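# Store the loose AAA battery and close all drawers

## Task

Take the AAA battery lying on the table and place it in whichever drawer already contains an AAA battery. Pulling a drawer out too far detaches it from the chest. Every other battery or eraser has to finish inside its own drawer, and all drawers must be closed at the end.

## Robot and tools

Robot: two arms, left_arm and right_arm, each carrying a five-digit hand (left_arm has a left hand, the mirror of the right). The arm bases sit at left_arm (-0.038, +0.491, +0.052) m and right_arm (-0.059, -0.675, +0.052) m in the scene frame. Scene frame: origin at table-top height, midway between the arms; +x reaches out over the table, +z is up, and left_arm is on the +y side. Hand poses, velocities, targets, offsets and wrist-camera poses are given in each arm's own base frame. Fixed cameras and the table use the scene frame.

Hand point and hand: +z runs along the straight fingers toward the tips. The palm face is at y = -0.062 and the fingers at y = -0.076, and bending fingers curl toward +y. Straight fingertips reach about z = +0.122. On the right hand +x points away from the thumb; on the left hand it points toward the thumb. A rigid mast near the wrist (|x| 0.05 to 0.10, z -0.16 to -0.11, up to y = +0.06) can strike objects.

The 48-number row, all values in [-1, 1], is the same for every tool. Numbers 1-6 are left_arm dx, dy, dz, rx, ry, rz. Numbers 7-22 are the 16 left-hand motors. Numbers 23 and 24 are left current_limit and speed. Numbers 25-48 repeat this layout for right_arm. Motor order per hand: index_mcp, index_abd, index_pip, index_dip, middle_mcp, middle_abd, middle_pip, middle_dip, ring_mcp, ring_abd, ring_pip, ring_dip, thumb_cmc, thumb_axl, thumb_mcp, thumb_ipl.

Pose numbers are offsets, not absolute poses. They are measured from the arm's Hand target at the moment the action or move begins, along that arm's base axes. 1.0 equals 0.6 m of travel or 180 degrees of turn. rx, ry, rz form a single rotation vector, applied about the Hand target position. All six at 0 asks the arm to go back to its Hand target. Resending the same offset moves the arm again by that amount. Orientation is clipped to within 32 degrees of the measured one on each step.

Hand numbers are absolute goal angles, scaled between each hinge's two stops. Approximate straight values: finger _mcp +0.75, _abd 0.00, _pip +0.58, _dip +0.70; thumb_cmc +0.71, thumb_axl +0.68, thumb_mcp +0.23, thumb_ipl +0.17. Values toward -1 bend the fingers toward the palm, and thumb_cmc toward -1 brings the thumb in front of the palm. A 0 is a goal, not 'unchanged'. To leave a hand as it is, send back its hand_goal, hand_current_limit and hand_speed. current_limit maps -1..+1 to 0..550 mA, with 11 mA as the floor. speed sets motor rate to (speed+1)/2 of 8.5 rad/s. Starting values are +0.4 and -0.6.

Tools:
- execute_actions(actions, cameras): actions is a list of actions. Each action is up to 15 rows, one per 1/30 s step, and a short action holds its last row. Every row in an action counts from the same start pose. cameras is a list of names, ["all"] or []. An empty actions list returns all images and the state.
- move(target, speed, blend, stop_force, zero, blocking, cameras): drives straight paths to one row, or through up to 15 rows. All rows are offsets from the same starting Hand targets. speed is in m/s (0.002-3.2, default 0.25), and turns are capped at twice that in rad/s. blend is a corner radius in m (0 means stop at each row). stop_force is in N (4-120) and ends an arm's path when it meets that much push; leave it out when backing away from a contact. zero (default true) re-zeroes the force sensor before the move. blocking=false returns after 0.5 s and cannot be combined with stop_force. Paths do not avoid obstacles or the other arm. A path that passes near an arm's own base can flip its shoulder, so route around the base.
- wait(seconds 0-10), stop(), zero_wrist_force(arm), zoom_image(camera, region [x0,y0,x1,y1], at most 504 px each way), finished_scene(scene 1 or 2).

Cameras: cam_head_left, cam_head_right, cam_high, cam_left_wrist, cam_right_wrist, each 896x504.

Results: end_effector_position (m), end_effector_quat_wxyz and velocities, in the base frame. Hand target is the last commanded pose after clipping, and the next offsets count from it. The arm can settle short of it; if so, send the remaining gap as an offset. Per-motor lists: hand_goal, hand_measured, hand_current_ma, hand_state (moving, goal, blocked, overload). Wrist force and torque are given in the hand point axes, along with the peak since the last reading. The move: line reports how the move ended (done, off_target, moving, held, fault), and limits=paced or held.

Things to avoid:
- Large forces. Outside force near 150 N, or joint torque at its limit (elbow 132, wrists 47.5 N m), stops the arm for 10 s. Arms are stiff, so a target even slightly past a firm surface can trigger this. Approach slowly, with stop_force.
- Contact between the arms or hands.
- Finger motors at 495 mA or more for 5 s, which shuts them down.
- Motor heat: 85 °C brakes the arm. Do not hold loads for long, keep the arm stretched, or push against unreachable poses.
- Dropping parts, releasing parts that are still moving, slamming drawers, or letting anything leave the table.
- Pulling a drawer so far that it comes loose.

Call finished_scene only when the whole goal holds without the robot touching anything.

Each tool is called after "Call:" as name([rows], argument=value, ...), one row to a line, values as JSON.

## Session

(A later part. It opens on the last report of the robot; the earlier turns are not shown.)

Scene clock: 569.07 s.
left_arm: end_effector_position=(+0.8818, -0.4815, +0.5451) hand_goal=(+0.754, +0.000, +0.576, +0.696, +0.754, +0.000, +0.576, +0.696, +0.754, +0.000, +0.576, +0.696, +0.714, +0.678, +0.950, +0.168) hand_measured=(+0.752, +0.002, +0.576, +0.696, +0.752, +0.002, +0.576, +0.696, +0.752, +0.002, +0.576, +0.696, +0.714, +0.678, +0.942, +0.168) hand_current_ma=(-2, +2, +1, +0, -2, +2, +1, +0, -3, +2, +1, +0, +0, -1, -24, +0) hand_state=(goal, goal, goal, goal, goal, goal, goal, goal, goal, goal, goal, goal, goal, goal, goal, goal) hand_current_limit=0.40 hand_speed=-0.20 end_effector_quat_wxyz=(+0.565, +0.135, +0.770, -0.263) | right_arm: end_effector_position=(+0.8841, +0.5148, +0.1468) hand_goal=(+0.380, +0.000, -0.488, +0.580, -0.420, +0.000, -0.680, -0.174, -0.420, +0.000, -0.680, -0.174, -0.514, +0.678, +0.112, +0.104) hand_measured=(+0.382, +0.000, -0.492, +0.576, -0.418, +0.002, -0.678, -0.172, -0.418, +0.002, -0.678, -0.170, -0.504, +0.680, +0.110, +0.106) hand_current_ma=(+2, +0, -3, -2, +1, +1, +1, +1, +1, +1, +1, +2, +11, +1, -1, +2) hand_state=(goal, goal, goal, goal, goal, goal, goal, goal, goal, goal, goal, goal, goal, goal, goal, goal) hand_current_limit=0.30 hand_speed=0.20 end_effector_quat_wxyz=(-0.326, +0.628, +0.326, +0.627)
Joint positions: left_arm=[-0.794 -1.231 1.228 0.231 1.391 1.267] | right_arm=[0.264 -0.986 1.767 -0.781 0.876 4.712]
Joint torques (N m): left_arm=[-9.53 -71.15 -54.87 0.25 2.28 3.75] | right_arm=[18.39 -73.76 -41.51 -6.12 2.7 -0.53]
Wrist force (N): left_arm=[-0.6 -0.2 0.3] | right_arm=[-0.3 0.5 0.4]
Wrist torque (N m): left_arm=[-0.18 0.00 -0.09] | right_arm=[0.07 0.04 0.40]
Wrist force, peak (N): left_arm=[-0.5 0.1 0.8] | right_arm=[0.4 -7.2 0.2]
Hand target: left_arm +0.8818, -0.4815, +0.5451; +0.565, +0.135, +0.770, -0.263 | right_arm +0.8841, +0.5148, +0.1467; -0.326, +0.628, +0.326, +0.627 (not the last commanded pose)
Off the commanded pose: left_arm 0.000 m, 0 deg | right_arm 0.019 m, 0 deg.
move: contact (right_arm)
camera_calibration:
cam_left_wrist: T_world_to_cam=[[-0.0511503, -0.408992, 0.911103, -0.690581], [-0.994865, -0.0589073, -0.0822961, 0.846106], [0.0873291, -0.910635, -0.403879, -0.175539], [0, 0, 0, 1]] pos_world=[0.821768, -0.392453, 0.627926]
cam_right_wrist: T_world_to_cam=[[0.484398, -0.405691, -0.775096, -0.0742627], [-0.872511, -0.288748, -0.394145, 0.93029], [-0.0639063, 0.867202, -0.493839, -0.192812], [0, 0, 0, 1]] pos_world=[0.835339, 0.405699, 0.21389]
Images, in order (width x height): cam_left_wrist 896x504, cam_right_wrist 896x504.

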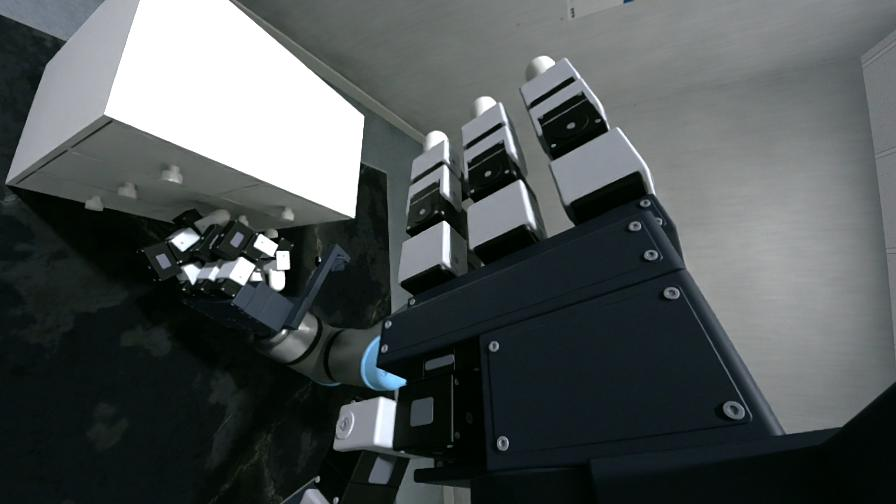

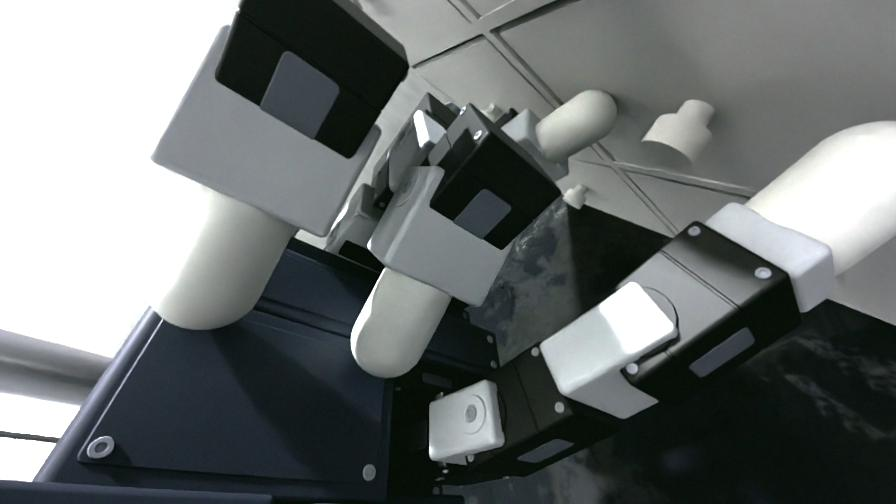

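Call:
move([
  [0,0,0,0,0,0,0.754,0,0.576,0.696,0.754,0,0.576,0.696,0.754,0,0.576,0.696,0.714,0.678,0.95,0.168,0.4,-0.2,-0.001,-0.0075,-0.0033,0,0,0,0.274,0,-0.489,0.580,-0.42,0,-0.68,-0.174,-0.42,0,-0.68,-0.174,-0.514,0.678,-0.022,0.103,0.3,0.2],
  [0,0,0,0,0,0,0.754,0,0.576,0.696,0.754,0,0.576,0.696,0.754,0,0.576,0.696,0.714,0.678,0.95,0.168,0.4,-0.2,0.0067,-0.0085,-0.0033,0,0,0,0.274,0,-0.489,0.580,-0.42,0,-0.68,-0.174,-0.42,0,-0.68,-0.174,-0.514,0.678,-0.022,0.103,0.3,0.2],
  [0,0,0,0,0,0,0.754,0,0.576,0.696,0.754,0,0.576,0.696,0.754,0,0.576,0.696,0.714,0.678,0.95,0.168,0.4,-0.2,0.0067,-0.0085,-0.0033,0,0,0,0.137,0,-0.489,0.580,-0.42,0,-0.68,-0.174,-0.42,0,-0.68,-0.174,-0.514,0.678,-0.202,0.08,0.3,-0.2],
], speed=0.05, cameras=["cam_right_wrist"])

Call:
zoom_image(camera="cam_right_wrist", region=[496, 0, 896, 260])

Scene clock: 595.70 s.
left_arm: end_effector_position=(+0.8818, -0.4815, +0.5451) hand_goal=(+0.754, +0.000, +0.576, +0.696, +0.754, +0.000, +0.576, +0.696, +0.754, +0.000, +0.576, +0.696, +0.714, +0.678, +0.950, +0.168) hand_measured=(+0.752, +0.002, +0.576, +0.696, +0.752, +0.002, +0.576, +0.696, +0.752, +0.002, +0.576, +0.696, +0.714, +0.678, +0.942, +0.168) hand_current_ma=(-2, +2, +1, +0, -2, +2, +1, +0, -3, +2, +1, +0, +0, -1, -24, +0) hand_state=(goal, goal, goal, goal, goal, goal, goal, goal, goal, goal, goal, goal, goal, goal, goal, goal) hand_current_limit=0.40 hand_speed=-0.20 end_effector_quat_wxyz=(+0.565, +0.135, +0.770, -0.263) | right_arm: end_effector_position=(+0.8881, +0.5097, +0.1447) hand_goal=(+0.138, +0.000, -0.488, +0.580, -0.420, +0.000, -0.680, -0.174, -0.420, +0.000, -0.680, -0.174, -0.514, +0.678, -0.202, +0.080) hand_measured=(+0.260, +0.000, -0.492, +0.574, -0.418, +0.002, -0.678, -0.172, -0.418, +0.002, -0.678, -0.170, -0.504, +0.680, -0.118, +0.102) hand_current_ma=(+357, +0, -2, -4, +1, +1, +1, +1, +1, +1, +1, +2, +8, +1, +312, +46) hand_state=(blocked, goal, goal, goal, goal, goal, goal, goal, goal, goal, goal, goal, goal, goal, blocked, blocked) hand_current_limit=0.30 hand_speed=-0.20 end_effector_quat_wxyz=(-0.326, +0.628, +0.326, +0.627)
Joint positions: left_arm=[-0.794 -1.231 1.228 0.231 1.391 1.267] | right_arm=[0.256 -0.983 1.765 -0.782 0.868 4.712]
Joint torques (N m): left_arm=[-10.37 -69.62 -54.26 0.5 2.15 3.85] | right_arm=[13.1 -94.49 -28.47 -6.47 4.02 -0.95]
Wrist force (N): left_arm=[-0.1 0.2 0.1] | right_arm=[0.1 -4.4 -0.4]
Wrist torque (N m): left_arm=[-0.11 -0.07 -0.06] | right_arm=[0.01 0.03 0.49]
Wrist force, peak (N): left_arm=[-0.4 -0.2 0.8] | right_arm=[0.1 -4.3 1.6]
Hand target: left_arm +0.8818, -0.4815, +0.5451; +0.565, +0.135, +0.770, -0.263 | right_arm +0.8881, +0.5097, +0.1447; -0.326, +0.628, +0.326, +0.627
Off the commanded pose: left_arm 0.000 m, 0 deg | right_arm 0.000 m, 0 deg.
move: done
camera_calibration:
cam_right_wrist: T_world_to_cam=[[0.484398, -0.405691, -0.775096, -0.0798679], [-0.872511, -0.288748, -0.394145, 0.931607], [-0.0639063, 0.867202, -0.493839, -0.189115], [0, 0, 0, 1]] pos_world=[0.839439, 0.400599, 0.21189]
Images, in order (width x height): cam_right_wrist 896x504.

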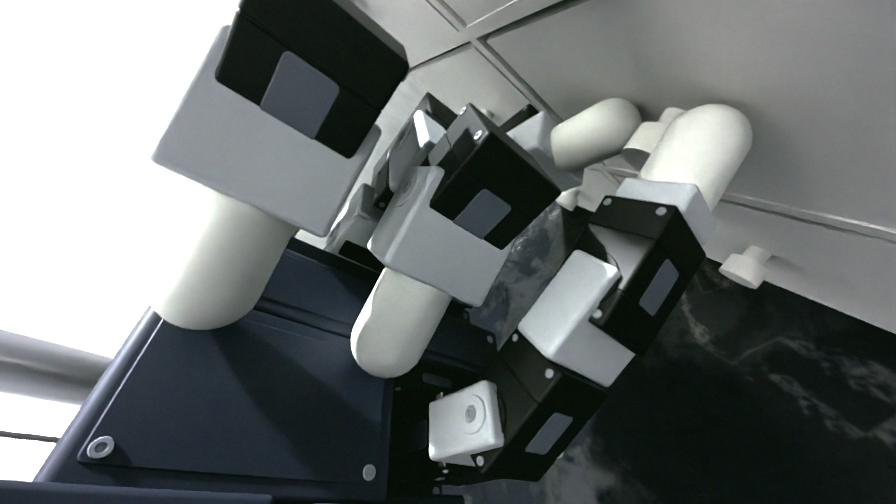

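Scaled by 1.260 from the camera's 896x504 image, which has a finer 1280x720 frame.

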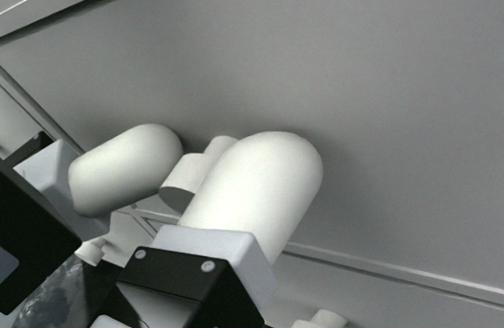

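Call:
move(target=[0,0,0,0,0,0,0.754,0,0.576,0.696,0.754,0,0.576,0.696,0.754,0,0.576,0.696,0.714,0.678,0.95,0.168,0.4,-0.2,-0.1404,0.0188,0,0,0,0,0.137,0,-0.489,0.580,-0.42,0,-0.68,-0.174,-0.42,0,-0.68,-0.174,-0.514,0.678,-0.202,0.08,0.3,-0.2], speed=0.06, cameras=["cam_right_wrist","cam_left_wrist","cam_high"])

Call:
zoom_image(camera="cam_left_wrist", region=[100, 140, 400, 330])

Scene clock: 604.63 s.
left_arm: end_effector_position=(+0.8818, -0.4815, +0.5451) hand_goal=(+0.754, +0.000, +0.576, +0.696, +0.754, +0.000, +0.576, +0.696, +0.754, +0.000, +0.576, +0.696, +0.714, +0.678, +0.950, +0.168) hand_measured=(+0.752, +0.002, +0.576, +0.696, +0.752, +0.002, +0.576, +0.696, +0.752, +0.002, +0.576, +0.696, +0.714, +0.678, +0.942, +0.168) hand_current_ma=(-2, +2, +1, +0, -2, +2, +1, +0, -3, +2, +1, +0, +0, -1, -24, +0) hand_state=(goal, goal, goal, goal, goal, goal, goal, goal, goal, goal, goal, goal, goal, goal, goal, goal) hand_current_limit=0.40 hand_speed=-0.20 end_effector_quat_wxyz=(+0.565, +0.135, +0.770, -0.263) | right_arm: end_effector_position=(+0.8037, +0.5212, +0.1449) hand_goal=(+0.138, +0.000, -0.488, +0.580, -0.420, +0.000, -0.680, -0.174, -0.420, +0.000, -0.680, -0.174, -0.514, +0.678, -0.202, +0.080) hand_measured=(+0.244, +0.002, -0.466, +0.588, -0.418, +0.002, -0.678, -0.172, -0.418, +0.002, -0.678, -0.170, -0.514, +0.680, -0.122, +0.104) hand_current_ma=(+328, +1, +28, +7, +1, +1, +1, +1, +1, +1, +1, +2, +0, +1, +295, +51) hand_state=(blocked, goal, blocked, goal, goal, goal, goal, goal, goal, goal, goal, goal, goal, goal, blocked, blocked) hand_current_limit=0.30 hand_speed=-0.20 end_effector_quat_wxyz=(-0.326, +0.627, +0.326, +0.627) end_effector_velocity=(+0.003, +0.000, +0.001) end_effector_angular_velocity=(+0.001, -0.001, +0.001)
Joint positions: left_arm=[-0.794 -1.231 1.228 0.231 1.391 1.267] | right_arm=[0.304 -1.064 1.912 -0.848 0.916 4.712]
Joint velocities: left_arm=[within noise] | right_arm=[-0.001 0.003 -0.006 0.001 -0.002 0]
Joint torques (N m): left_arm=[-6.57 -70.64 -55.95 0.43 2.45 3.81] | right_arm=[-17.97 -63.78 -39.03 1.07 -1.7 1.36]
Wrist force (N): left_arm=[-0.3 -0.2 0.3] | right_arm=[-0.7 0.1 0.0]
Wrist torque (N m): left_arm=[-0.17 -0.03 -0.07] | right_arm=[0.12 0.10 0.39]
Wrist force, peak (N): left_arm=[-0.6 0.2 0.6] | right_arm=[0.3 -4.4 -0.1]
Hand target: left_arm +0.8818, -0.4815, +0.5451; +0.565, +0.135, +0.770, -0.263 | right_arm +0.8039, +0.5210, +0.1447; -0.326, +0.628, +0.326, +0.627
Off the commanded pose: left_arm 0.000 m, 0 deg | right_arm 0.000 m, 0 deg.
move: done
camera_calibration:
cam_left_wrist: T_world_to_cam=[[-0.0511503, -0.408992, 0.911103, -0.690581], [-0.994865, -0.0589073, -0.0822961, 0.846106], [0.0873291, -0.910635, -0.403879, -0.175539], [0, 0, 0, 1]] pos_world=[0.821768, -0.392453, 0.627926]
cam_right_wrist: T_world_to_cam=[[0.484639, -0.405553, -0.775017, -0.0344895], [-0.872384, -0.288728, -0.394439, 0.861169], [-0.063803, 0.867273, -0.493727, -0.204482], [0, 0, 0, 1]] pos_world=[0.754938, 0.411998, 0.21199]
Images, in order (width x height): cam_high 896x504, cam_left_wrist 896x504, cam_right_wrist 896x504.

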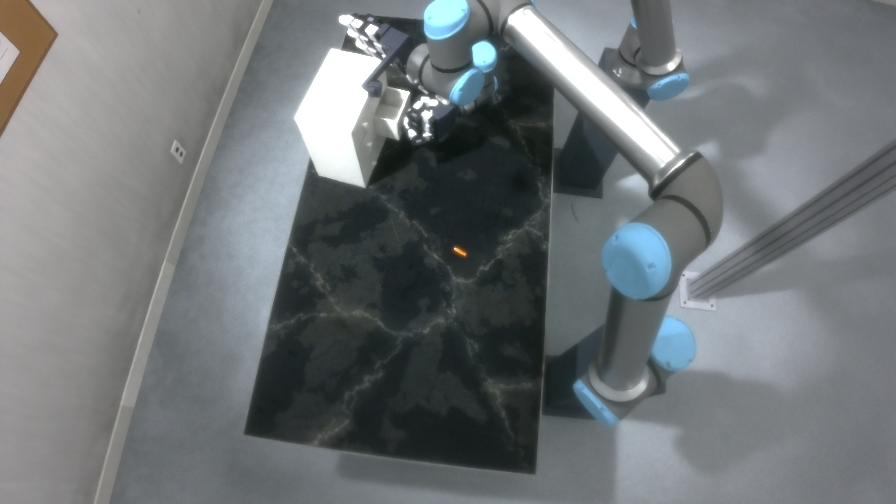

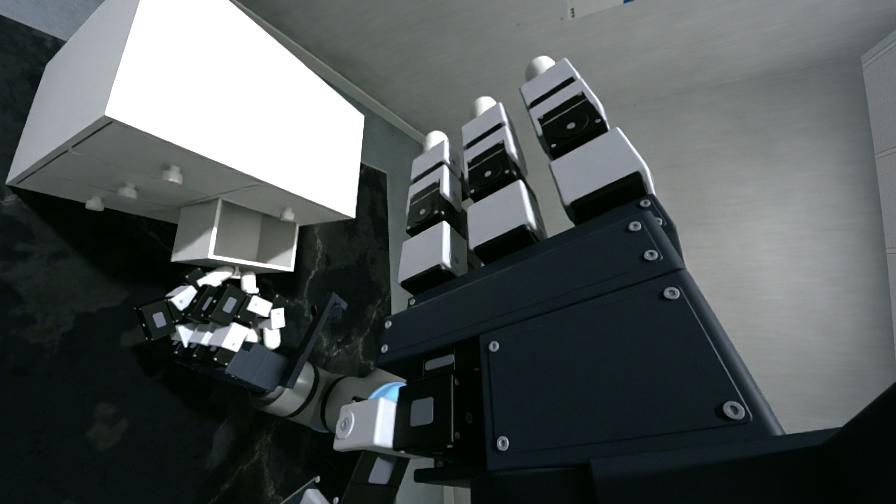

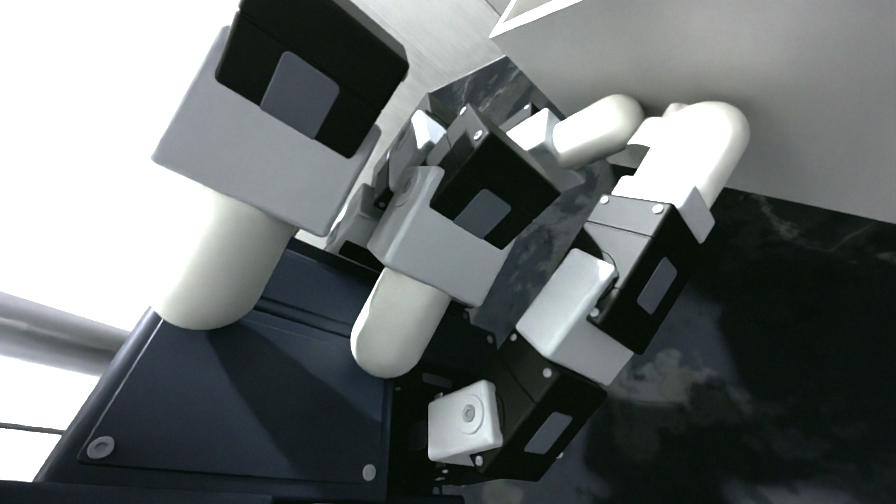

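Scaled by 1.680 from the camera's 896x504 image, which has a finer 1280x720 frame.

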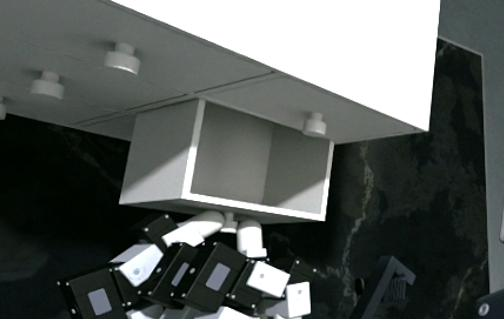

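Call:
move(target=[0,0,0,0,0,0,0.754,0,0.576,0.696,0.754,0,0.576,0.696,0.754,0,0.576,0.696,0.714,0.678,0.95,0.168,0.4,-0.2,-0.0578,0.0077,0,0,0,0,0.137,0,-0.489,0.580,-0.42,0,-0.68,-0.174,-0.42,0,-0.68,-0.174,-0.514,0.678,-0.202,0.08,0.3,-0.2], speed=0.06, cameras=["cam_left_wrist","cam_high","cam_head_right"])

Call:
zoom_image(camera="cam_left_wrist", region=[100, 140, 400, 330])

Call:
zoom_image(camera="cam_head_right", region=[440, 100, 640, 260])

Scene clock: 612.97 s.
left_arm: end_effector_position=(+0.8818, -0.4815, +0.5451) hand_goal=(+0.754, +0.000, +0.576, +0.696, +0.754, +0.000, +0.576, +0.696, +0.754, +0.000, +0.576, +0.696, +0.714, +0.678, +0.950, +0.168) hand_measured=(+0.752, +0.002, +0.576, +0.696, +0.752, +0.002, +0.576, +0.696, +0.752, +0.002, +0.576, +0.696, +0.714, +0.678, +0.942, +0.168) hand_current_ma=(-2, +2, +1, +0, -2, +2, +1, +0, -3, +2, +1, +0, +0, -1, -24, +0) hand_state=(goal, goal, goal, goal, goal, goal, goal, goal, goal, goal, goal, goal, goal, goal, goal, goal) hand_current_limit=0.40 hand_speed=-0.20 end_effector_quat_wxyz=(+0.565, +0.135, +0.770, -0.263) | right_arm: end_effector_position=(+0.7690, +0.5258, +0.1449) hand_goal=(+0.138, +0.000, -0.488, +0.580, -0.420, +0.000, -0.680, -0.174, -0.420, +0.000, -0.680, -0.174, -0.514, +0.678, -0.202, +0.080) hand_measured=(+0.204, +0.002, -0.464, +0.592, -0.418, +0.002, -0.678, -0.172, -0.418, +0.002, -0.678, -0.170, -0.514, +0.676, -0.184, +0.092) hand_current_ma=(+163, +1, +36, +13, +1, +1, +1, +1, +1, +1, +1, +2, +0, -1, +31, +17) hand_state=(blocked, goal, blocked, goal, goal, goal, goal, goal, goal, goal, goal, goal, goal, goal, goal, goal) hand_current_limit=0.30 hand_speed=-0.20 end_effector_quat_wxyz=(-0.326, +0.627, +0.326, +0.627) end_effector_velocity=(+0.003, +0.000, +0.001) end_effector_angular_velocity=(+0.000, -0.003, +0.001)
Joint positions: left_arm=[-0.794 -1.231 1.228 0.231 1.391 1.267] | right_arm=[0.327 -1.095 1.968 -0.873 0.939 4.712]
Joint velocities: left_arm=[within noise] | right_arm=[-0.002 0.003 -0.006 0.001 -0.002 -0.001]
Joint torques (N m): left_arm=[-9.47 -69.86 -54.4 0.33 2.18 3.74] | right_arm=[-19.66 -60.71 -37.47 0.92 -1.72 1.12]
Wrist force (N): left_arm=[-0.1 0.1 0.2] | right_arm=[0.0 0.7 -0.3]
Wrist torque (N m): left_arm=[-0.12 -0.06 -0.06] | right_arm=[0.13 0.04 0.39]
Wrist force, peak (N): left_arm=[-0.3 0.2 0.8] | right_arm=[1.9 2.5 1.4]
Hand target: left_arm +0.8818, -0.4815, +0.5451; +0.565, +0.135, +0.770, -0.263 | right_arm +0.7692, +0.5256, +0.1447; -0.326, +0.628, +0.326, +0.627
Off the commanded pose: left_arm 0.000 m, 0 deg | right_arm 0.000 m, 0 deg.
move: done
camera_calibration:
cam_left_wrist: T_world_to_cam=[[-0.0511503, -0.408992, 0.911103, -0.690581], [-0.994865, -0.0589073, -0.0822961, 0.846106], [0.0873291, -0.910635, -0.403879, -0.175539], [0, 0, 0, 1]] pos_world=[0.821768, -0.392453, 0.627926]
Images, in order (width x height): cam_head_right 896x504, cam_high 896x504, cam_left_wrist 896x504.

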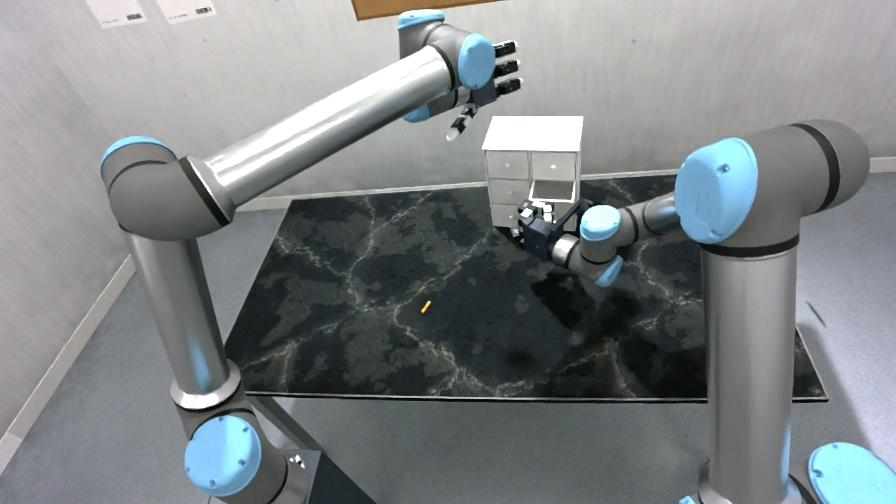

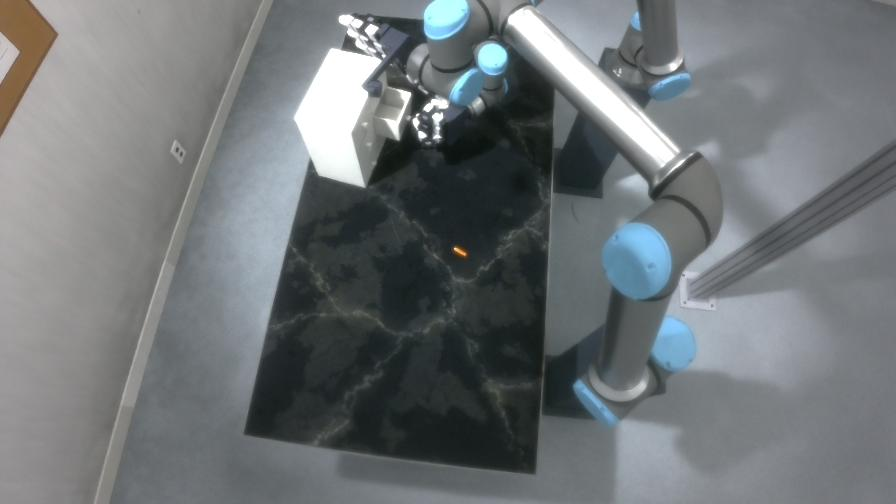

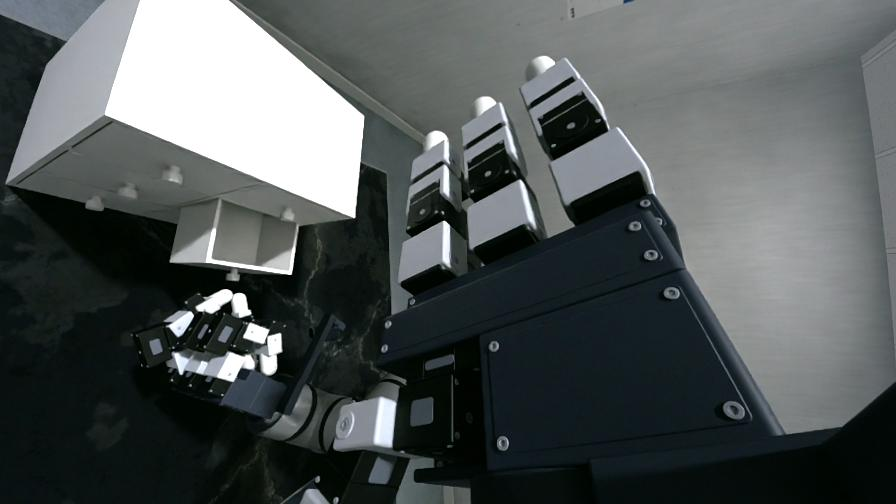

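Scaled by 1.680 from the camera's 896x504 image, which has a finer 1280x720 frame.

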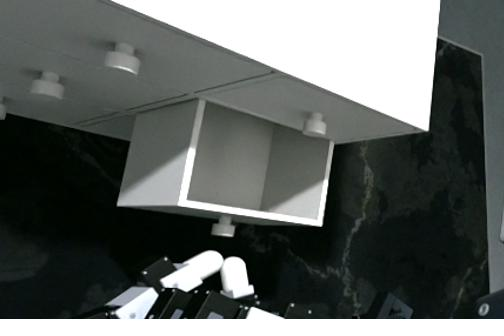

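Scaled by 2.520 from the camera's 896x504 image, which has a finer 1280x720 frame.

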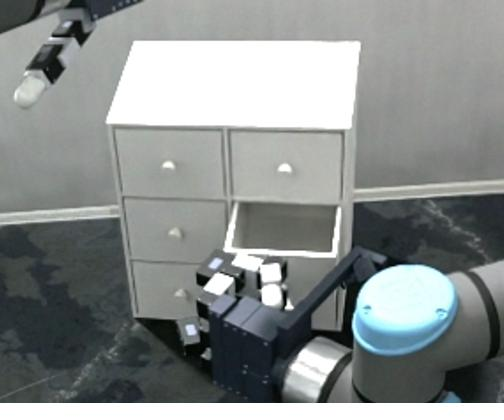

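Call:
zoom_image(camera="cam_high", region=[350, 60, 450, 160])

Call:
zoom_image(camera="cam_left_wrist", region=[160, 180, 310, 290])

Scaled by 5.040 from the camera's 896x504 image, which has a finer 1280x720 frame.

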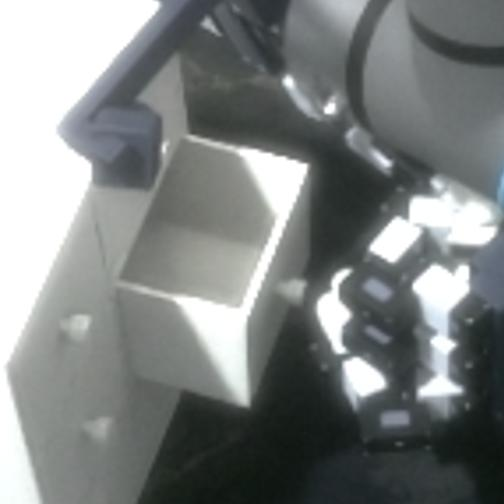

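Scaled by 3.360 from the camera's 896x504 image, which has a finer 1280x720 frame.

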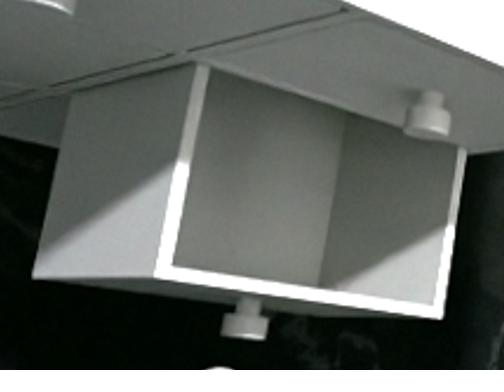

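Call:
move(target=[0,0,0,0,0,0,0.754,0,0.576,0.696,0.754,0,0.576,0.696,0.754,0,0.576,0.696,0.714,0.678,0.95,0.168,0.4,-0.2,0.185,-0.0248,0,0,0,0,0.137,0,-0.489,0.580,-0.42,0,-0.68,-0.174,-0.42,0,-0.68,-0.174,-0.514,0.678,-0.202,0.08,0.3,-0.2], speed=0.05, stop_force=6, cameras=["cam_left_wrist","cam_right_wrist"])

Call:
zoom_image(camera="cam_left_wrist", region=[100, 140, 400, 330])

Scene clock: 634.67 s.
left_arm: end_effector_position=(+0.8818, -0.4815, +0.5451) hand_goal=(+0.754, +0.000, +0.576, +0.696, +0.754, +0.000, +0.576, +0.696, +0.754, +0.000, +0.576, +0.696, +0.714, +0.678, +0.950, +0.168) hand_measured=(+0.752, +0.002, +0.576, +0.696, +0.752, +0.002, +0.576, +0.696, +0.752, +0.002, +0.576, +0.696, +0.714, +0.678, +0.942, +0.168) hand_current_ma=(-2, +2, +1, +0, -2, +2, +1, +0, -3, +2, +1, +0, +0, -1, -24, +0) hand_state=(goal, goal, goal, goal, goal, goal, goal, goal, goal, goal, goal, goal, goal, goal, goal, goal) hand_current_limit=0.40 hand_speed=-0.20 end_effector_quat_wxyz=(+0.565, +0.135, +0.770, -0.263) | right_arm: end_effector_position=(+0.8743, +0.5115, +0.1448) hand_goal=(+0.138, +0.000, -0.488, +0.580, -0.420, +0.000, -0.680, -0.174, -0.420, +0.000, -0.680, -0.174, -0.514, +0.678, -0.202, +0.080) hand_measured=(+0.208, +0.002, -0.470, +0.588, -0.418, +0.002, -0.678, -0.172, -0.418, +0.002, -0.678, -0.170, -0.518, +0.674, -0.184, +0.090) hand_current_ma=(+180, +1, +23, +6, +1, +1, +1, +1, +1, +1, +1, +2, -3, -4, +31, +13) hand_state=(blocked, goal, goal, goal, goal, goal, goal, goal, goal, goal, goal, goal, goal, goal, goal, goal) hand_current_limit=0.30 hand_speed=-0.20 end_effector_quat_wxyz=(-0.326, +0.628, +0.326, +0.627)
Joint positions: left_arm=[-0.794 -1.231 1.228 0.231 1.391 1.267] | right_arm=[0.263 -0.996 1.791 -0.794 0.875 4.712]
Joint torques (N m): left_arm=[-7.92 -68.9 -54.61 0.53 2.49 3.26] | right_arm=[19.32 -71.76 -40.64 -5.91 0.72 -1.78]
Wrist force (N): left_arm=[-0.3 0.0 0.4] | right_arm=[-0.3 0.4 0.0]
Wrist torque (N m): left_arm=[-0.16 -0.03 -0.08] | right_arm=[0.08 0.07 0.38]
Wrist force, peak (N): left_arm=[-0.6 -0.1 0.7] | right_arm=[4.1 -9.9 -2.8]
Hand target: left_arm +0.8818, -0.4815, +0.5451; +0.565, +0.135, +0.770, -0.263 | right_arm +0.8743, +0.5115, +0.1448; -0.326, +0.628, +0.326, +0.627 (not the last commanded pose)
Off the commanded pose: left_arm 0.000 m, 0 deg | right_arm 0.006 m, 0 deg.
move: contact (right_arm)
camera_calibration:
cam_left_wrist: T_world_to_cam=[[-0.0511503, -0.408992, 0.911103, -0.690581], [-0.994865, -0.0589073, -0.0822961, 0.846106], [0.0873291, -0.910635, -0.403879, -0.175539], [0, 0, 0, 1]] pos_world=[0.821768, -0.392453, 0.627926]
cam_right_wrist: T_world_to_cam=[[0.484394, -0.405624, -0.775133, -0.0724689], [-0.872513, -0.288714, -0.394165, 0.920078], [-0.0639089, 0.867245, -0.493763, -0.191589], [0, 0, 0, 1]] pos_world=[0.825639, 0.402398, 0.21189]
Images, in order (width x height): cam_left_wrist 896x504, cam_right_wrist 896x504.

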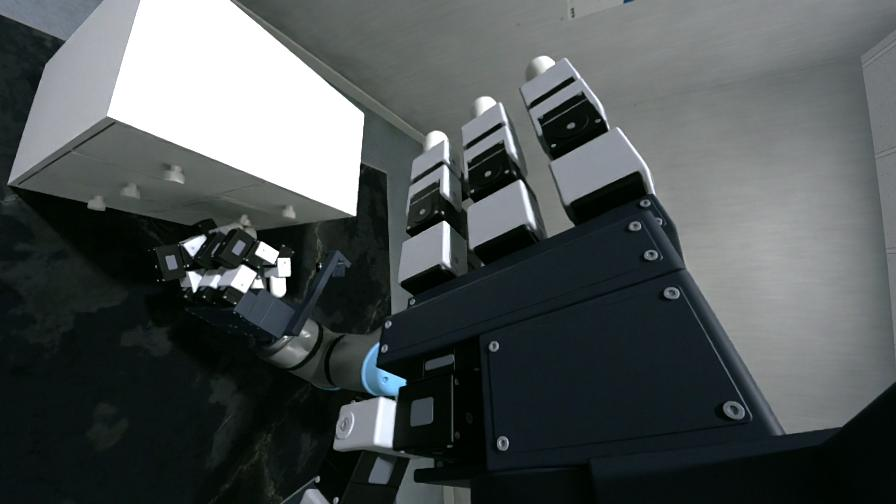

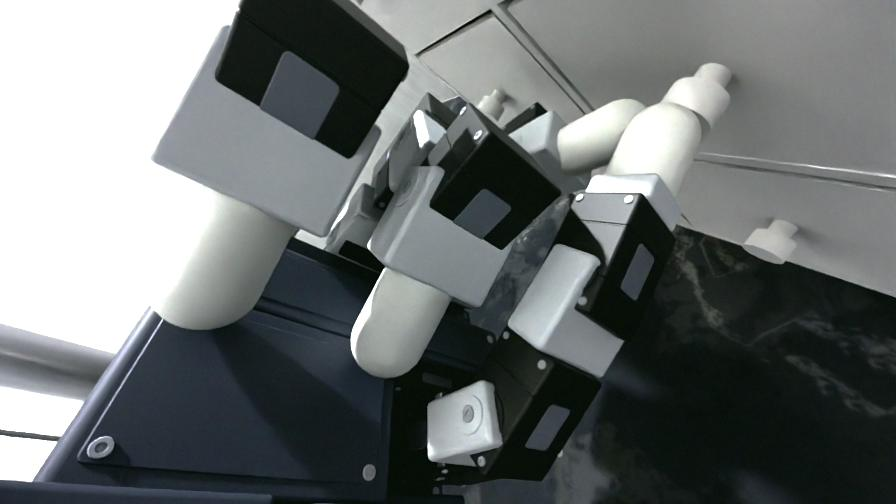

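Scaled by 1.680 from the camera's 896x504 image, which has a finer 1280x720 frame.

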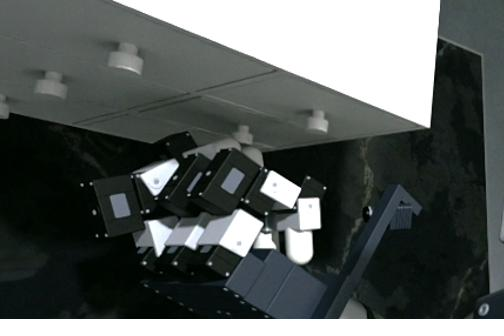

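Call:
move([
  [0,0,0,0,0,0,0.754,0,0.576,0.696,0.754,0,0.576,0.696,0.754,0,0.576,0.696,0.714,0.678,0.95,0.168,0.4,-0.2,0,0,0,0,0,0,0.274,0,-0.489,0.580,-0.42,0,-0.68,-0.174,-0.42,0,-0.68,-0.174,-0.514,0.678,-0.022,0.103,0.3,0.2],
  [0,0,0,0,0,0,0.754,0,0.576,0.696,0.754,0,0.576,0.696,0.754,0,0.576,0.696,0.714,0.678,0.95,0.168,0.4,-0.2,-0.0743,0.01,0,0,0,0,0.274,0,-0.489,0.580,-0.42,0,-0.68,-0.174,-0.42,0,-0.68,-0.174,-0.514,0.678,-0.022,0.103,0.3,0.2],
  [0,0,0,0,0,0,0.754,0,0.576,0.696,0.754,0,0.576,0.696,0.754,0,0.576,0.696,0.714,0.678,0.95,0.168,0.4,-0.2,-0.0743,0.01,-0.1817,0,0,0,0.274,0,-0.489,0.580,-0.42,0,-0.68,-0.174,-0.42,0,-0.68,-0.174,-0.514,0.678,-0.022,0.103,0.3,0.2],
], speed=[0.1,0.15,0.15], blend=[0,0.01,0])

Call:
move(target=[0,0,0,0,0,0,0.754,0,0.576,0.696,0.754,0,0.576,0.696,0.754,0,0.576,0.696,0.714,0.678,0.95,0.168,0.4,-0.2,0.1,-0.0134,0,0,0,0,0.274,0,-0.489,0.580,-0.42,0,-0.68,-0.174,-0.42,0,-0.68,-0.174,-0.514,0.678,-0.022,0.103,0.3,0.2], speed=0.04, stop_force=5, cameras=["cam_right_wrist"])

Call:
zoom_image(camera="cam_right_wrist", region=[496, 0, 896, 260])

Scene clock: 657.80 s.
left_arm: end_effector_position=(+0.8818, -0.4815, +0.5451) hand_goal=(+0.754, +0.000, +0.576, +0.696, +0.754, +0.000, +0.576, +0.696, +0.754, +0.000, +0.576, +0.696, +0.714, +0.678, +0.950, +0.168) hand_measured=(+0.752, +0.002, +0.576, +0.696, +0.752, +0.002, +0.576, +0.696, +0.752, +0.002, +0.576, +0.696, +0.714, +0.678, +0.942, +0.168) hand_current_ma=(-2, +2, +1, +0, -2, +2, +1, +0, -3, +2, +1, +0, +0, -1, -24, +0) hand_state=(goal, goal, goal, goal, goal, goal, goal, goal, goal, goal, goal, goal, goal, goal, goal, goal) hand_current_limit=0.40 hand_speed=-0.20 end_effector_quat_wxyz=(+0.565, +0.135, +0.770, -0.263) | right_arm: end_effector_position=(+0.8297, +0.5175, +0.0358) hand_goal=(+0.274, +0.000, -0.488, +0.580, -0.420, +0.000, -0.680, -0.174, -0.420, +0.000, -0.680, -0.174, -0.514, +0.678, -0.022, +0.104) hand_measured=(+0.276, +0.002, -0.486, +0.582, -0.418, +0.002, -0.678, -0.172, -0.418, +0.002, -0.678, -0.170, -0.508, +0.678, -0.024, +0.102) hand_current_ma=(+0, +1, +1, +1, +1, +1, +1, +1, +1, +1, +1, +2, +6, +0, -1, -1) hand_state=(goal, goal, goal, goal, goal, goal, goal, goal, goal, goal, goal, goal, goal, goal, goal, goal) hand_current_limit=0.30 hand_speed=0.20 end_effector_quat_wxyz=(-0.326, +0.628, +0.326, +0.627)
Joint positions: left_arm=[-0.794 -1.231 1.228 0.231 1.391 1.267] | right_arm=[0.288 -0.892 1.886 -0.994 0.9 4.712]
Joint torques (N m): left_arm=[-9.52 -70.6 -55 0.56 2.3 3.5] | right_arm=[-16.94 -72.14 -33.95 0.86 -0.92 1.58]
Wrist force (N): left_arm=[-0.4 -0.3 0.5] | right_arm=[-0.3 0.3 0.2]
Wrist torque (N m): left_arm=[-0.22 -0.01 -0.08] | right_arm=[0.07 0.08 0.34]
Wrist force, peak (N): left_arm=[-0.3 0.2 0.8] | right_arm=[-0.5 2.2 1.1]
Hand target: left_arm +0.8818, -0.4815, +0.5451; +0.565, +0.135, +0.770, -0.263 | right_arm +0.8297, +0.5175, +0.0357; -0.326, +0.628, +0.326, +0.627
Off the commanded pose: left_arm 0.000 m, 0 deg | right_arm 0.000 m, 0 deg.
move: done

Scene clock: 660.47 s.
left_arm: end_effector_position=(+0.8818, -0.4815, +0.5451) hand_goal=(+0.754, +0.000, +0.576, +0.696, +0.754, +0.000, +0.576, +0.696, +0.754, +0.000, +0.576, +0.696, +0.714, +0.678, +0.950, +0.168) hand_measured=(+0.752, +0.002, +0.576, +0.696, +0.752, +0.002, +0.576, +0.696, +0.752, +0.002, +0.576, +0.696, +0.714, +0.678, +0.942, +0.168) hand_current_ma=(-2, +2, +1, +0, -2, +2, +1, +0, -3, +2, +1, +0, +0, -1, -24, +0) hand_state=(goal, goal, goal, goal, goal, goal, goal, goal, goal, goal, goal, goal, goal, goal, goal, goal) hand_current_limit=0.40 hand_speed=-0.20 end_effector_quat_wxyz=(+0.565, +0.135, +0.770, -0.263) | right_arm: end_effector_position=(+0.8897, +0.5095, +0.0357) hand_goal=(+0.274, +0.000, -0.488, +0.580, -0.420, +0.000, -0.680, -0.174, -0.420, +0.000, -0.680, -0.174, -0.514, +0.678, -0.022, +0.104) hand_measured=(+0.276, +0.002, -0.494, +0.576, -0.418, +0.002, -0.678, -0.172, -0.418, +0.002, -0.678, -0.170, -0.508, +0.678, -0.024, +0.102) hand_current_ma=(+2, +1, -4, -2, +1, +1, +1, +1, +1, +1, +1, +2, +6, +0, -1, -1) hand_state=(goal, goal, goal, goal, goal, goal, goal, goal, goal, goal, goal, goal, goal, goal, goal, goal) hand_current_limit=0.30 hand_speed=0.20 end_effector_quat_wxyz=(-0.326, +0.628, +0.326, +0.627)
Joint positions: left_arm=[-0.794 -1.231 1.228 0.231 1.391 1.267] | right_arm=[0.255 -0.844 1.779 -0.935 0.867 4.712]
Joint torques (N m): left_arm=[-7.24 -71.68 -54.59 0.36 1.99 3.35] | right_arm=[18.5 -100.41 -21.94 -6.21 2.82 -2.29]
Wrist force (N): left_arm=[-0.1 -0.2 0.0] | right_arm=[-0.4 0.5 0.3]
Wrist torque (N m): left_arm=[-0.16 -0.06 -0.05] | right_arm=[0.07 0.07 0.36]
Wrist force, peak (N): left_arm=[0.0 0.3 0.8] | right_arm=[-0.1 -2.2 0.5]
Hand target: left_arm +0.8818, -0.4815, +0.5451; +0.565, +0.135, +0.770, -0.263 | right_arm +0.8897, +0.5095, +0.0357; -0.326, +0.628, +0.326, +0.627
Off the commanded pose: left_arm 0.000 m, 0 deg | right_arm 0.000 m, 0 deg.
move: done
camera_calibration:
cam_right_wrist: T_world_to_cam=[[0.484392, -0.405589, -0.775153, -0.16528], [-0.872514, -0.28869, -0.394179, 0.889938], [-0.0639044, 0.867269, -0.493721, -0.242621], [0, 0, 0, 1]] pos_world=[0.841039, 0.400298, 0.10289]
Images, in order (width x height): cam_right_wrist 896x504.

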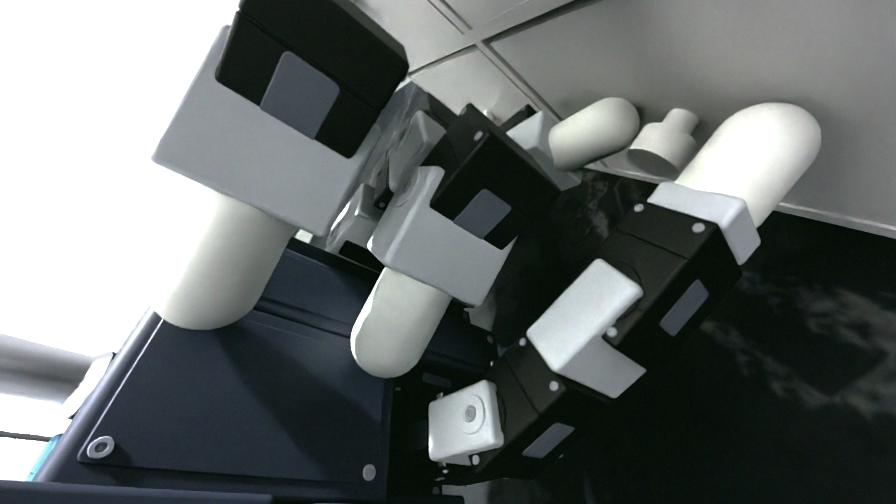

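Scaled by 1.260 from the camera's 896x504 image, which has a finer 1280x720 frame.

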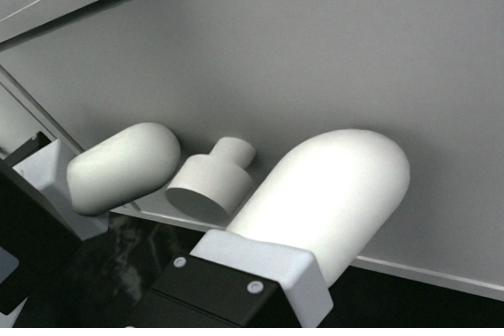

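Call:
move([
  [0,0,0,0,0,0,0.754,0,0.576,0.696,0.754,0,0.576,0.696,0.754,0,0.576,0.696,0.714,0.678,0.95,0.168,0.4,-0.2,0,0,0,0,0,0,0.137,0,-0.489,0.580,-0.42,0,-0.68,-0.174,-0.42,0,-0.68,-0.174,-0.514,0.678,-0.202,0.08,0.3,-0.2],
  [0,0,0,0,0,0,0.754,0,0.576,0.696,0.754,0,0.576,0.696,0.754,0,0.576,0.696,0.714,0.678,0.95,0.168,0.4,-0.2,-0.165,0.0221,0,0,0,0,0.137,0,-0.489,0.580,-0.42,0,-0.68,-0.174,-0.42,0,-0.68,-0.174,-0.514,0.678,-0.202,0.08,0.3,-0.2],
], speed=0.06, cameras=["cam_left_wrist","cam_right_wrist"])

Call:
zoom_image(camera="cam_left_wrist", region=[100, 140, 400, 330])

Scene clock: 672.00 s.
left_arm: end_effector_position=(+0.8818, -0.4815, +0.5451) hand_goal=(+0.754, +0.000, +0.576, +0.696, +0.754, +0.000, +0.576, +0.696, +0.754, +0.000, +0.576, +0.696, +0.714, +0.678, +0.950, +0.168) hand_measured=(+0.752, +0.002, +0.576, +0.696, +0.752, +0.002, +0.576, +0.696, +0.752, +0.002, +0.576, +0.696, +0.714, +0.678, +0.942, +0.168) hand_current_ma=(-2, +2, +1, +0, -2, +2, +1, +0, -3, +2, +1, +0, +0, -1, -24, +0) hand_state=(goal, goal, goal, goal, goal, goal, goal, goal, goal, goal, goal, goal, goal, goal, goal, goal) hand_current_limit=0.40 hand_speed=-0.20 end_effector_quat_wxyz=(+0.565, +0.135, +0.770, -0.263) | right_arm: end_effector_position=(+0.7906, +0.5229, +0.0359) hand_goal=(+0.138, +0.000, -0.488, +0.580, -0.420, +0.000, -0.680, -0.174, -0.420, +0.000, -0.680, -0.174, -0.514, +0.678, -0.202, +0.080) hand_measured=(+0.196, +0.002, -0.466, +0.592, -0.418, +0.002, -0.678, -0.172, -0.418, +0.002, -0.678, -0.170, -0.520, +0.674, -0.180, +0.094) hand_current_ma=(+140, +1, +31, +11, +1, +1, +1, +1, +1, +1, +1, +2, -4, -3, +44, +24) hand_state=(blocked, goal, blocked, goal, goal, goal, goal, goal, goal, goal, goal, goal, goal, goal, blocked, goal) hand_current_limit=0.30 hand_speed=-0.20 end_effector_quat_wxyz=(-0.326, +0.627, +0.326, +0.627) end_effector_velocity=(+0.003, +0.001, +0.001) end_effector_angular_velocity=(+0.000, -0.002, +0.001)
Joint positions: left_arm=[-0.794 -1.231 1.228 0.231 1.391 1.267] | right_arm=[0.312 -0.921 1.951 -1.03 0.925 4.712]
Joint velocities: left_arm=[within noise] | right_arm=[-0.001 0.002 -0.006 0.002 -0.002 0]
Joint torques (N m): left_arm=[-9.63 -70.15 -55.21 0.72 2.32 3.25] | right_arm=[-20.51 -68.68 -33.05 1.84 -1.53 1.74]
Wrist force (N): left_arm=[-0.2 0.0 0.0] | right_arm=[0.0 0.6 0.0]
Wrist torque (N m): left_arm=[-0.13 -0.05 -0.07] | right_arm=[0.13 0.00 0.35]
Wrist force, peak (N): left_arm=[-0.5 0.1 0.6] | right_arm=[2.0 2.1 1.0]
Hand target: left_arm +0.8818, -0.4815, +0.5451; +0.565, +0.135, +0.770, -0.263 | right_arm +0.7907, +0.5227, +0.0357; -0.326, +0.628, +0.326, +0.627
Off the commanded pose: left_arm 0.000 m, 0 deg | right_arm 0.000 m, 0 deg.
move: done
camera_calibration:
cam_left_wrist: T_world_to_cam=[[-0.0511503, -0.408992, 0.911103, -0.690581], [-0.994865, -0.0589073, -0.0822961, 0.846106], [0.0873291, -0.910635, -0.403879, -0.175539], [0, 0, 0, 1]] pos_world=[0.821768, -0.392453, 0.627926]
cam_right_wrist: T_world_to_cam=[[0.484707, -0.405532, -0.774986, -0.111949], [-0.872347, -0.288759, -0.394499, 0.807257], [-0.0638026, 0.867273, -0.493728, -0.260696], [0, 0, 0, 1]] pos_world=[0.741838, 0.413798, 0.10299]
Images, in order (width x height): cam_left_wrist 896x504, cam_right_wrist 896x504.

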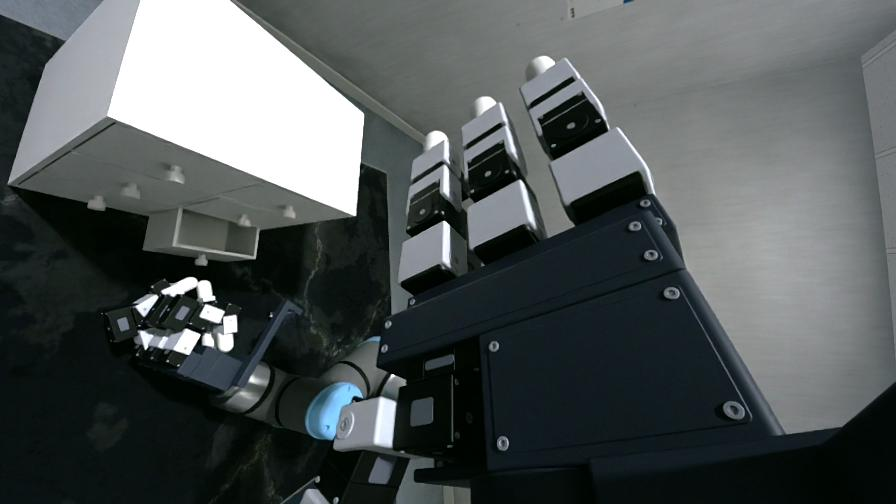

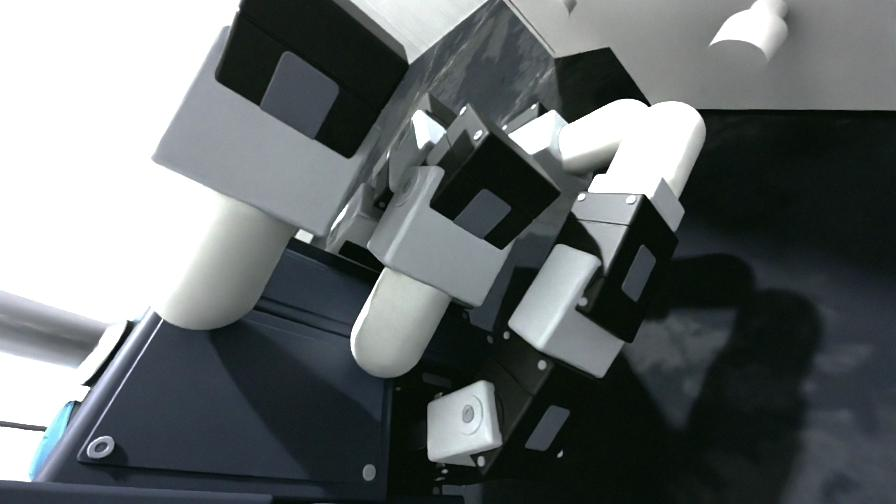

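Scaled by 1.680 from the camera's 896x504 image, which has a finer 1280x720 frame.

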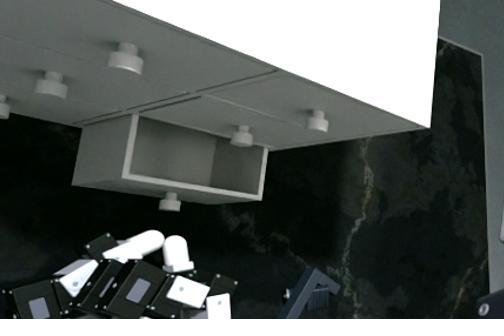

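Call:
zoom_image(camera="cam_left_wrist", region=[130, 190, 280, 280])

Scaled by 3.360 from the camera's 896x504 image, which has a finer 1280x720 frame.

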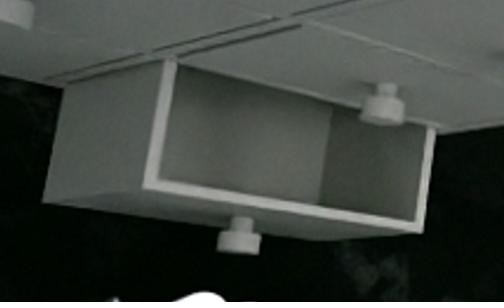

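Call:
move([
  [0,0,0,0,0,0,0.754,0,0.576,0.696,0.754,0,0.576,0.696,0.754,0,0.576,0.696,0.714,0.678,0.95,0.168,0.4,-0.2,0,0,0,0,0,0,0.30,0,-0.489,0.580,-0.42,0,-0.68,-0.174,-0.42,0,-0.68,-0.174,-0.514,0.678,0.03,0.103,0.3,0.2],
  [0,0,0,0,0,0,0.754,0,0.576,0.696,0.754,0,0.576,0.696,0.754,0,0.576,0.696,0.714,0.678,0.95,0.168,0.4,-0.2,0.035,-0.015,0,0,0,0,0.30,0,-0.489,0.580,-0.42,0,-0.68,-0.174,-0.42,0,-0.68,-0.174,-0.514,0.678,0.03,0.103,0.3,0.2],
], speed=0.06, cameras=["cam_right_wrist"])

Call:
zoom_image(camera="cam_right_wrist", region=[496, 0, 896, 260])

Scene clock: 711.17 s.
left_arm: end_effector_position=(+0.8818, -0.4815, +0.5451) hand_goal=(+0.754, +0.000, +0.576, +0.696, +0.754, +0.000, +0.576, +0.696, +0.754, +0.000, +0.576, +0.696, +0.714, +0.678, +0.950, +0.168) hand_measured=(+0.752, +0.002, +0.576, +0.696, +0.752, +0.002, +0.576, +0.696, +0.752, +0.002, +0.576, +0.696, +0.714, +0.678, +0.942, +0.168) hand_current_ma=(-2, +2, +1, +0, -2, +2, +1, +0, -3, +2, +1, +0, +0, -1, -24, +0) hand_state=(goal, goal, goal, goal, goal, goal, goal, goal, goal, goal, goal, goal, goal, goal, goal, goal) hand_current_limit=0.40 hand_speed=-0.20 end_effector_quat_wxyz=(+0.565, +0.135, +0.770, -0.263) | right_arm: end_effector_position=(+0.8119, +0.5136, +0.0356) hand_goal=(+0.300, +0.000, -0.488, +0.580, -0.420, +0.000, -0.680, -0.174, -0.420, +0.000, -0.680, -0.174, -0.514, +0.678, +0.030, +0.104) hand_measured=(+0.300, +0.002, -0.486, +0.582, -0.418, +0.002, -0.678, -0.172, -0.418, +0.002, -0.678, -0.170, -0.508, +0.678, +0.028, +0.102) hand_current_ma=(+0, +1, +1, +1, +1, +1, +1, +1, +1, +1, +1, +2, +5, +0, -1, -1) hand_state=(goal, goal, goal, goal, goal, goal, goal, goal, goal, goal, goal, goal, goal, goal, goal, goal) hand_current_limit=0.30 hand_speed=0.20 end_effector_quat_wxyz=(-0.326, +0.628, +0.326, +0.627)
Joint positions: left_arm=[-0.794 -1.231 1.228 0.231 1.391 1.267] | right_arm=[0.29 -0.908 1.923 -1.014 0.902 4.712]
Joint torques (N m): left_arm=[-8.06 -70.82 -54.9 0.18 2.48 3.45] | right_arm=[18.01 -91.78 -19.05 -4.58 2.37 1.24]
Wrist force (N): left_arm=[-0.2 0.2 0.2] | right_arm=[-0.5 0.6 0.0]
Wrist torque (N m): left_arm=[-0.12 -0.04 -0.07] | right_arm=[0.13 0.10 0.32]
Wrist force, peak (N): left_arm=[-0.6 -0.2 0.5] | right_arm=[-0.3 1.5 0.2]
Hand target: left_arm +0.8818, -0.4815, +0.5451; +0.565, +0.135, +0.770, -0.263 | right_arm +0.8117, +0.5137, +0.0357; -0.326, +0.628, +0.326, +0.627
Off the commanded pose: left_arm 0.000 m, 0 deg | right_arm 0.000 m, 0 deg.
move: done
camera_calibration:
cam_right_wrist: T_world_to_cam=[[0.484218, -0.405706, -0.775201, -0.125784], [-0.872603, -0.288741, -0.393944, 0.823294], [-0.0640072, 0.867197, -0.493834, -0.251166], [0, 0, 0, 1]] pos_world=[0.76324, 0.404499, 0.10279]
Images, in order (width x height): cam_right_wrist 896x504.

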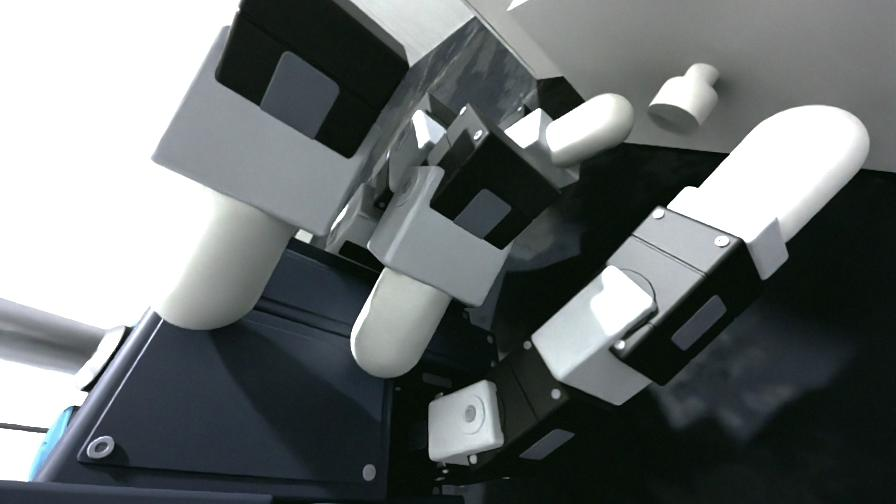

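Scaled by 1.260 from the camera's 896x504 image, which has a finer 1280x720 frame.

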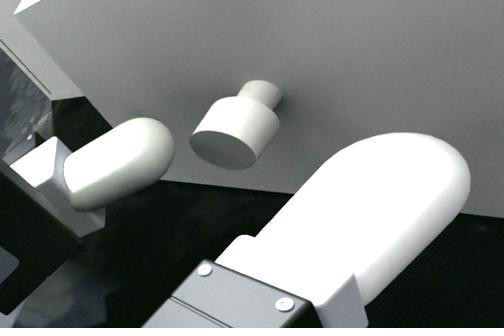

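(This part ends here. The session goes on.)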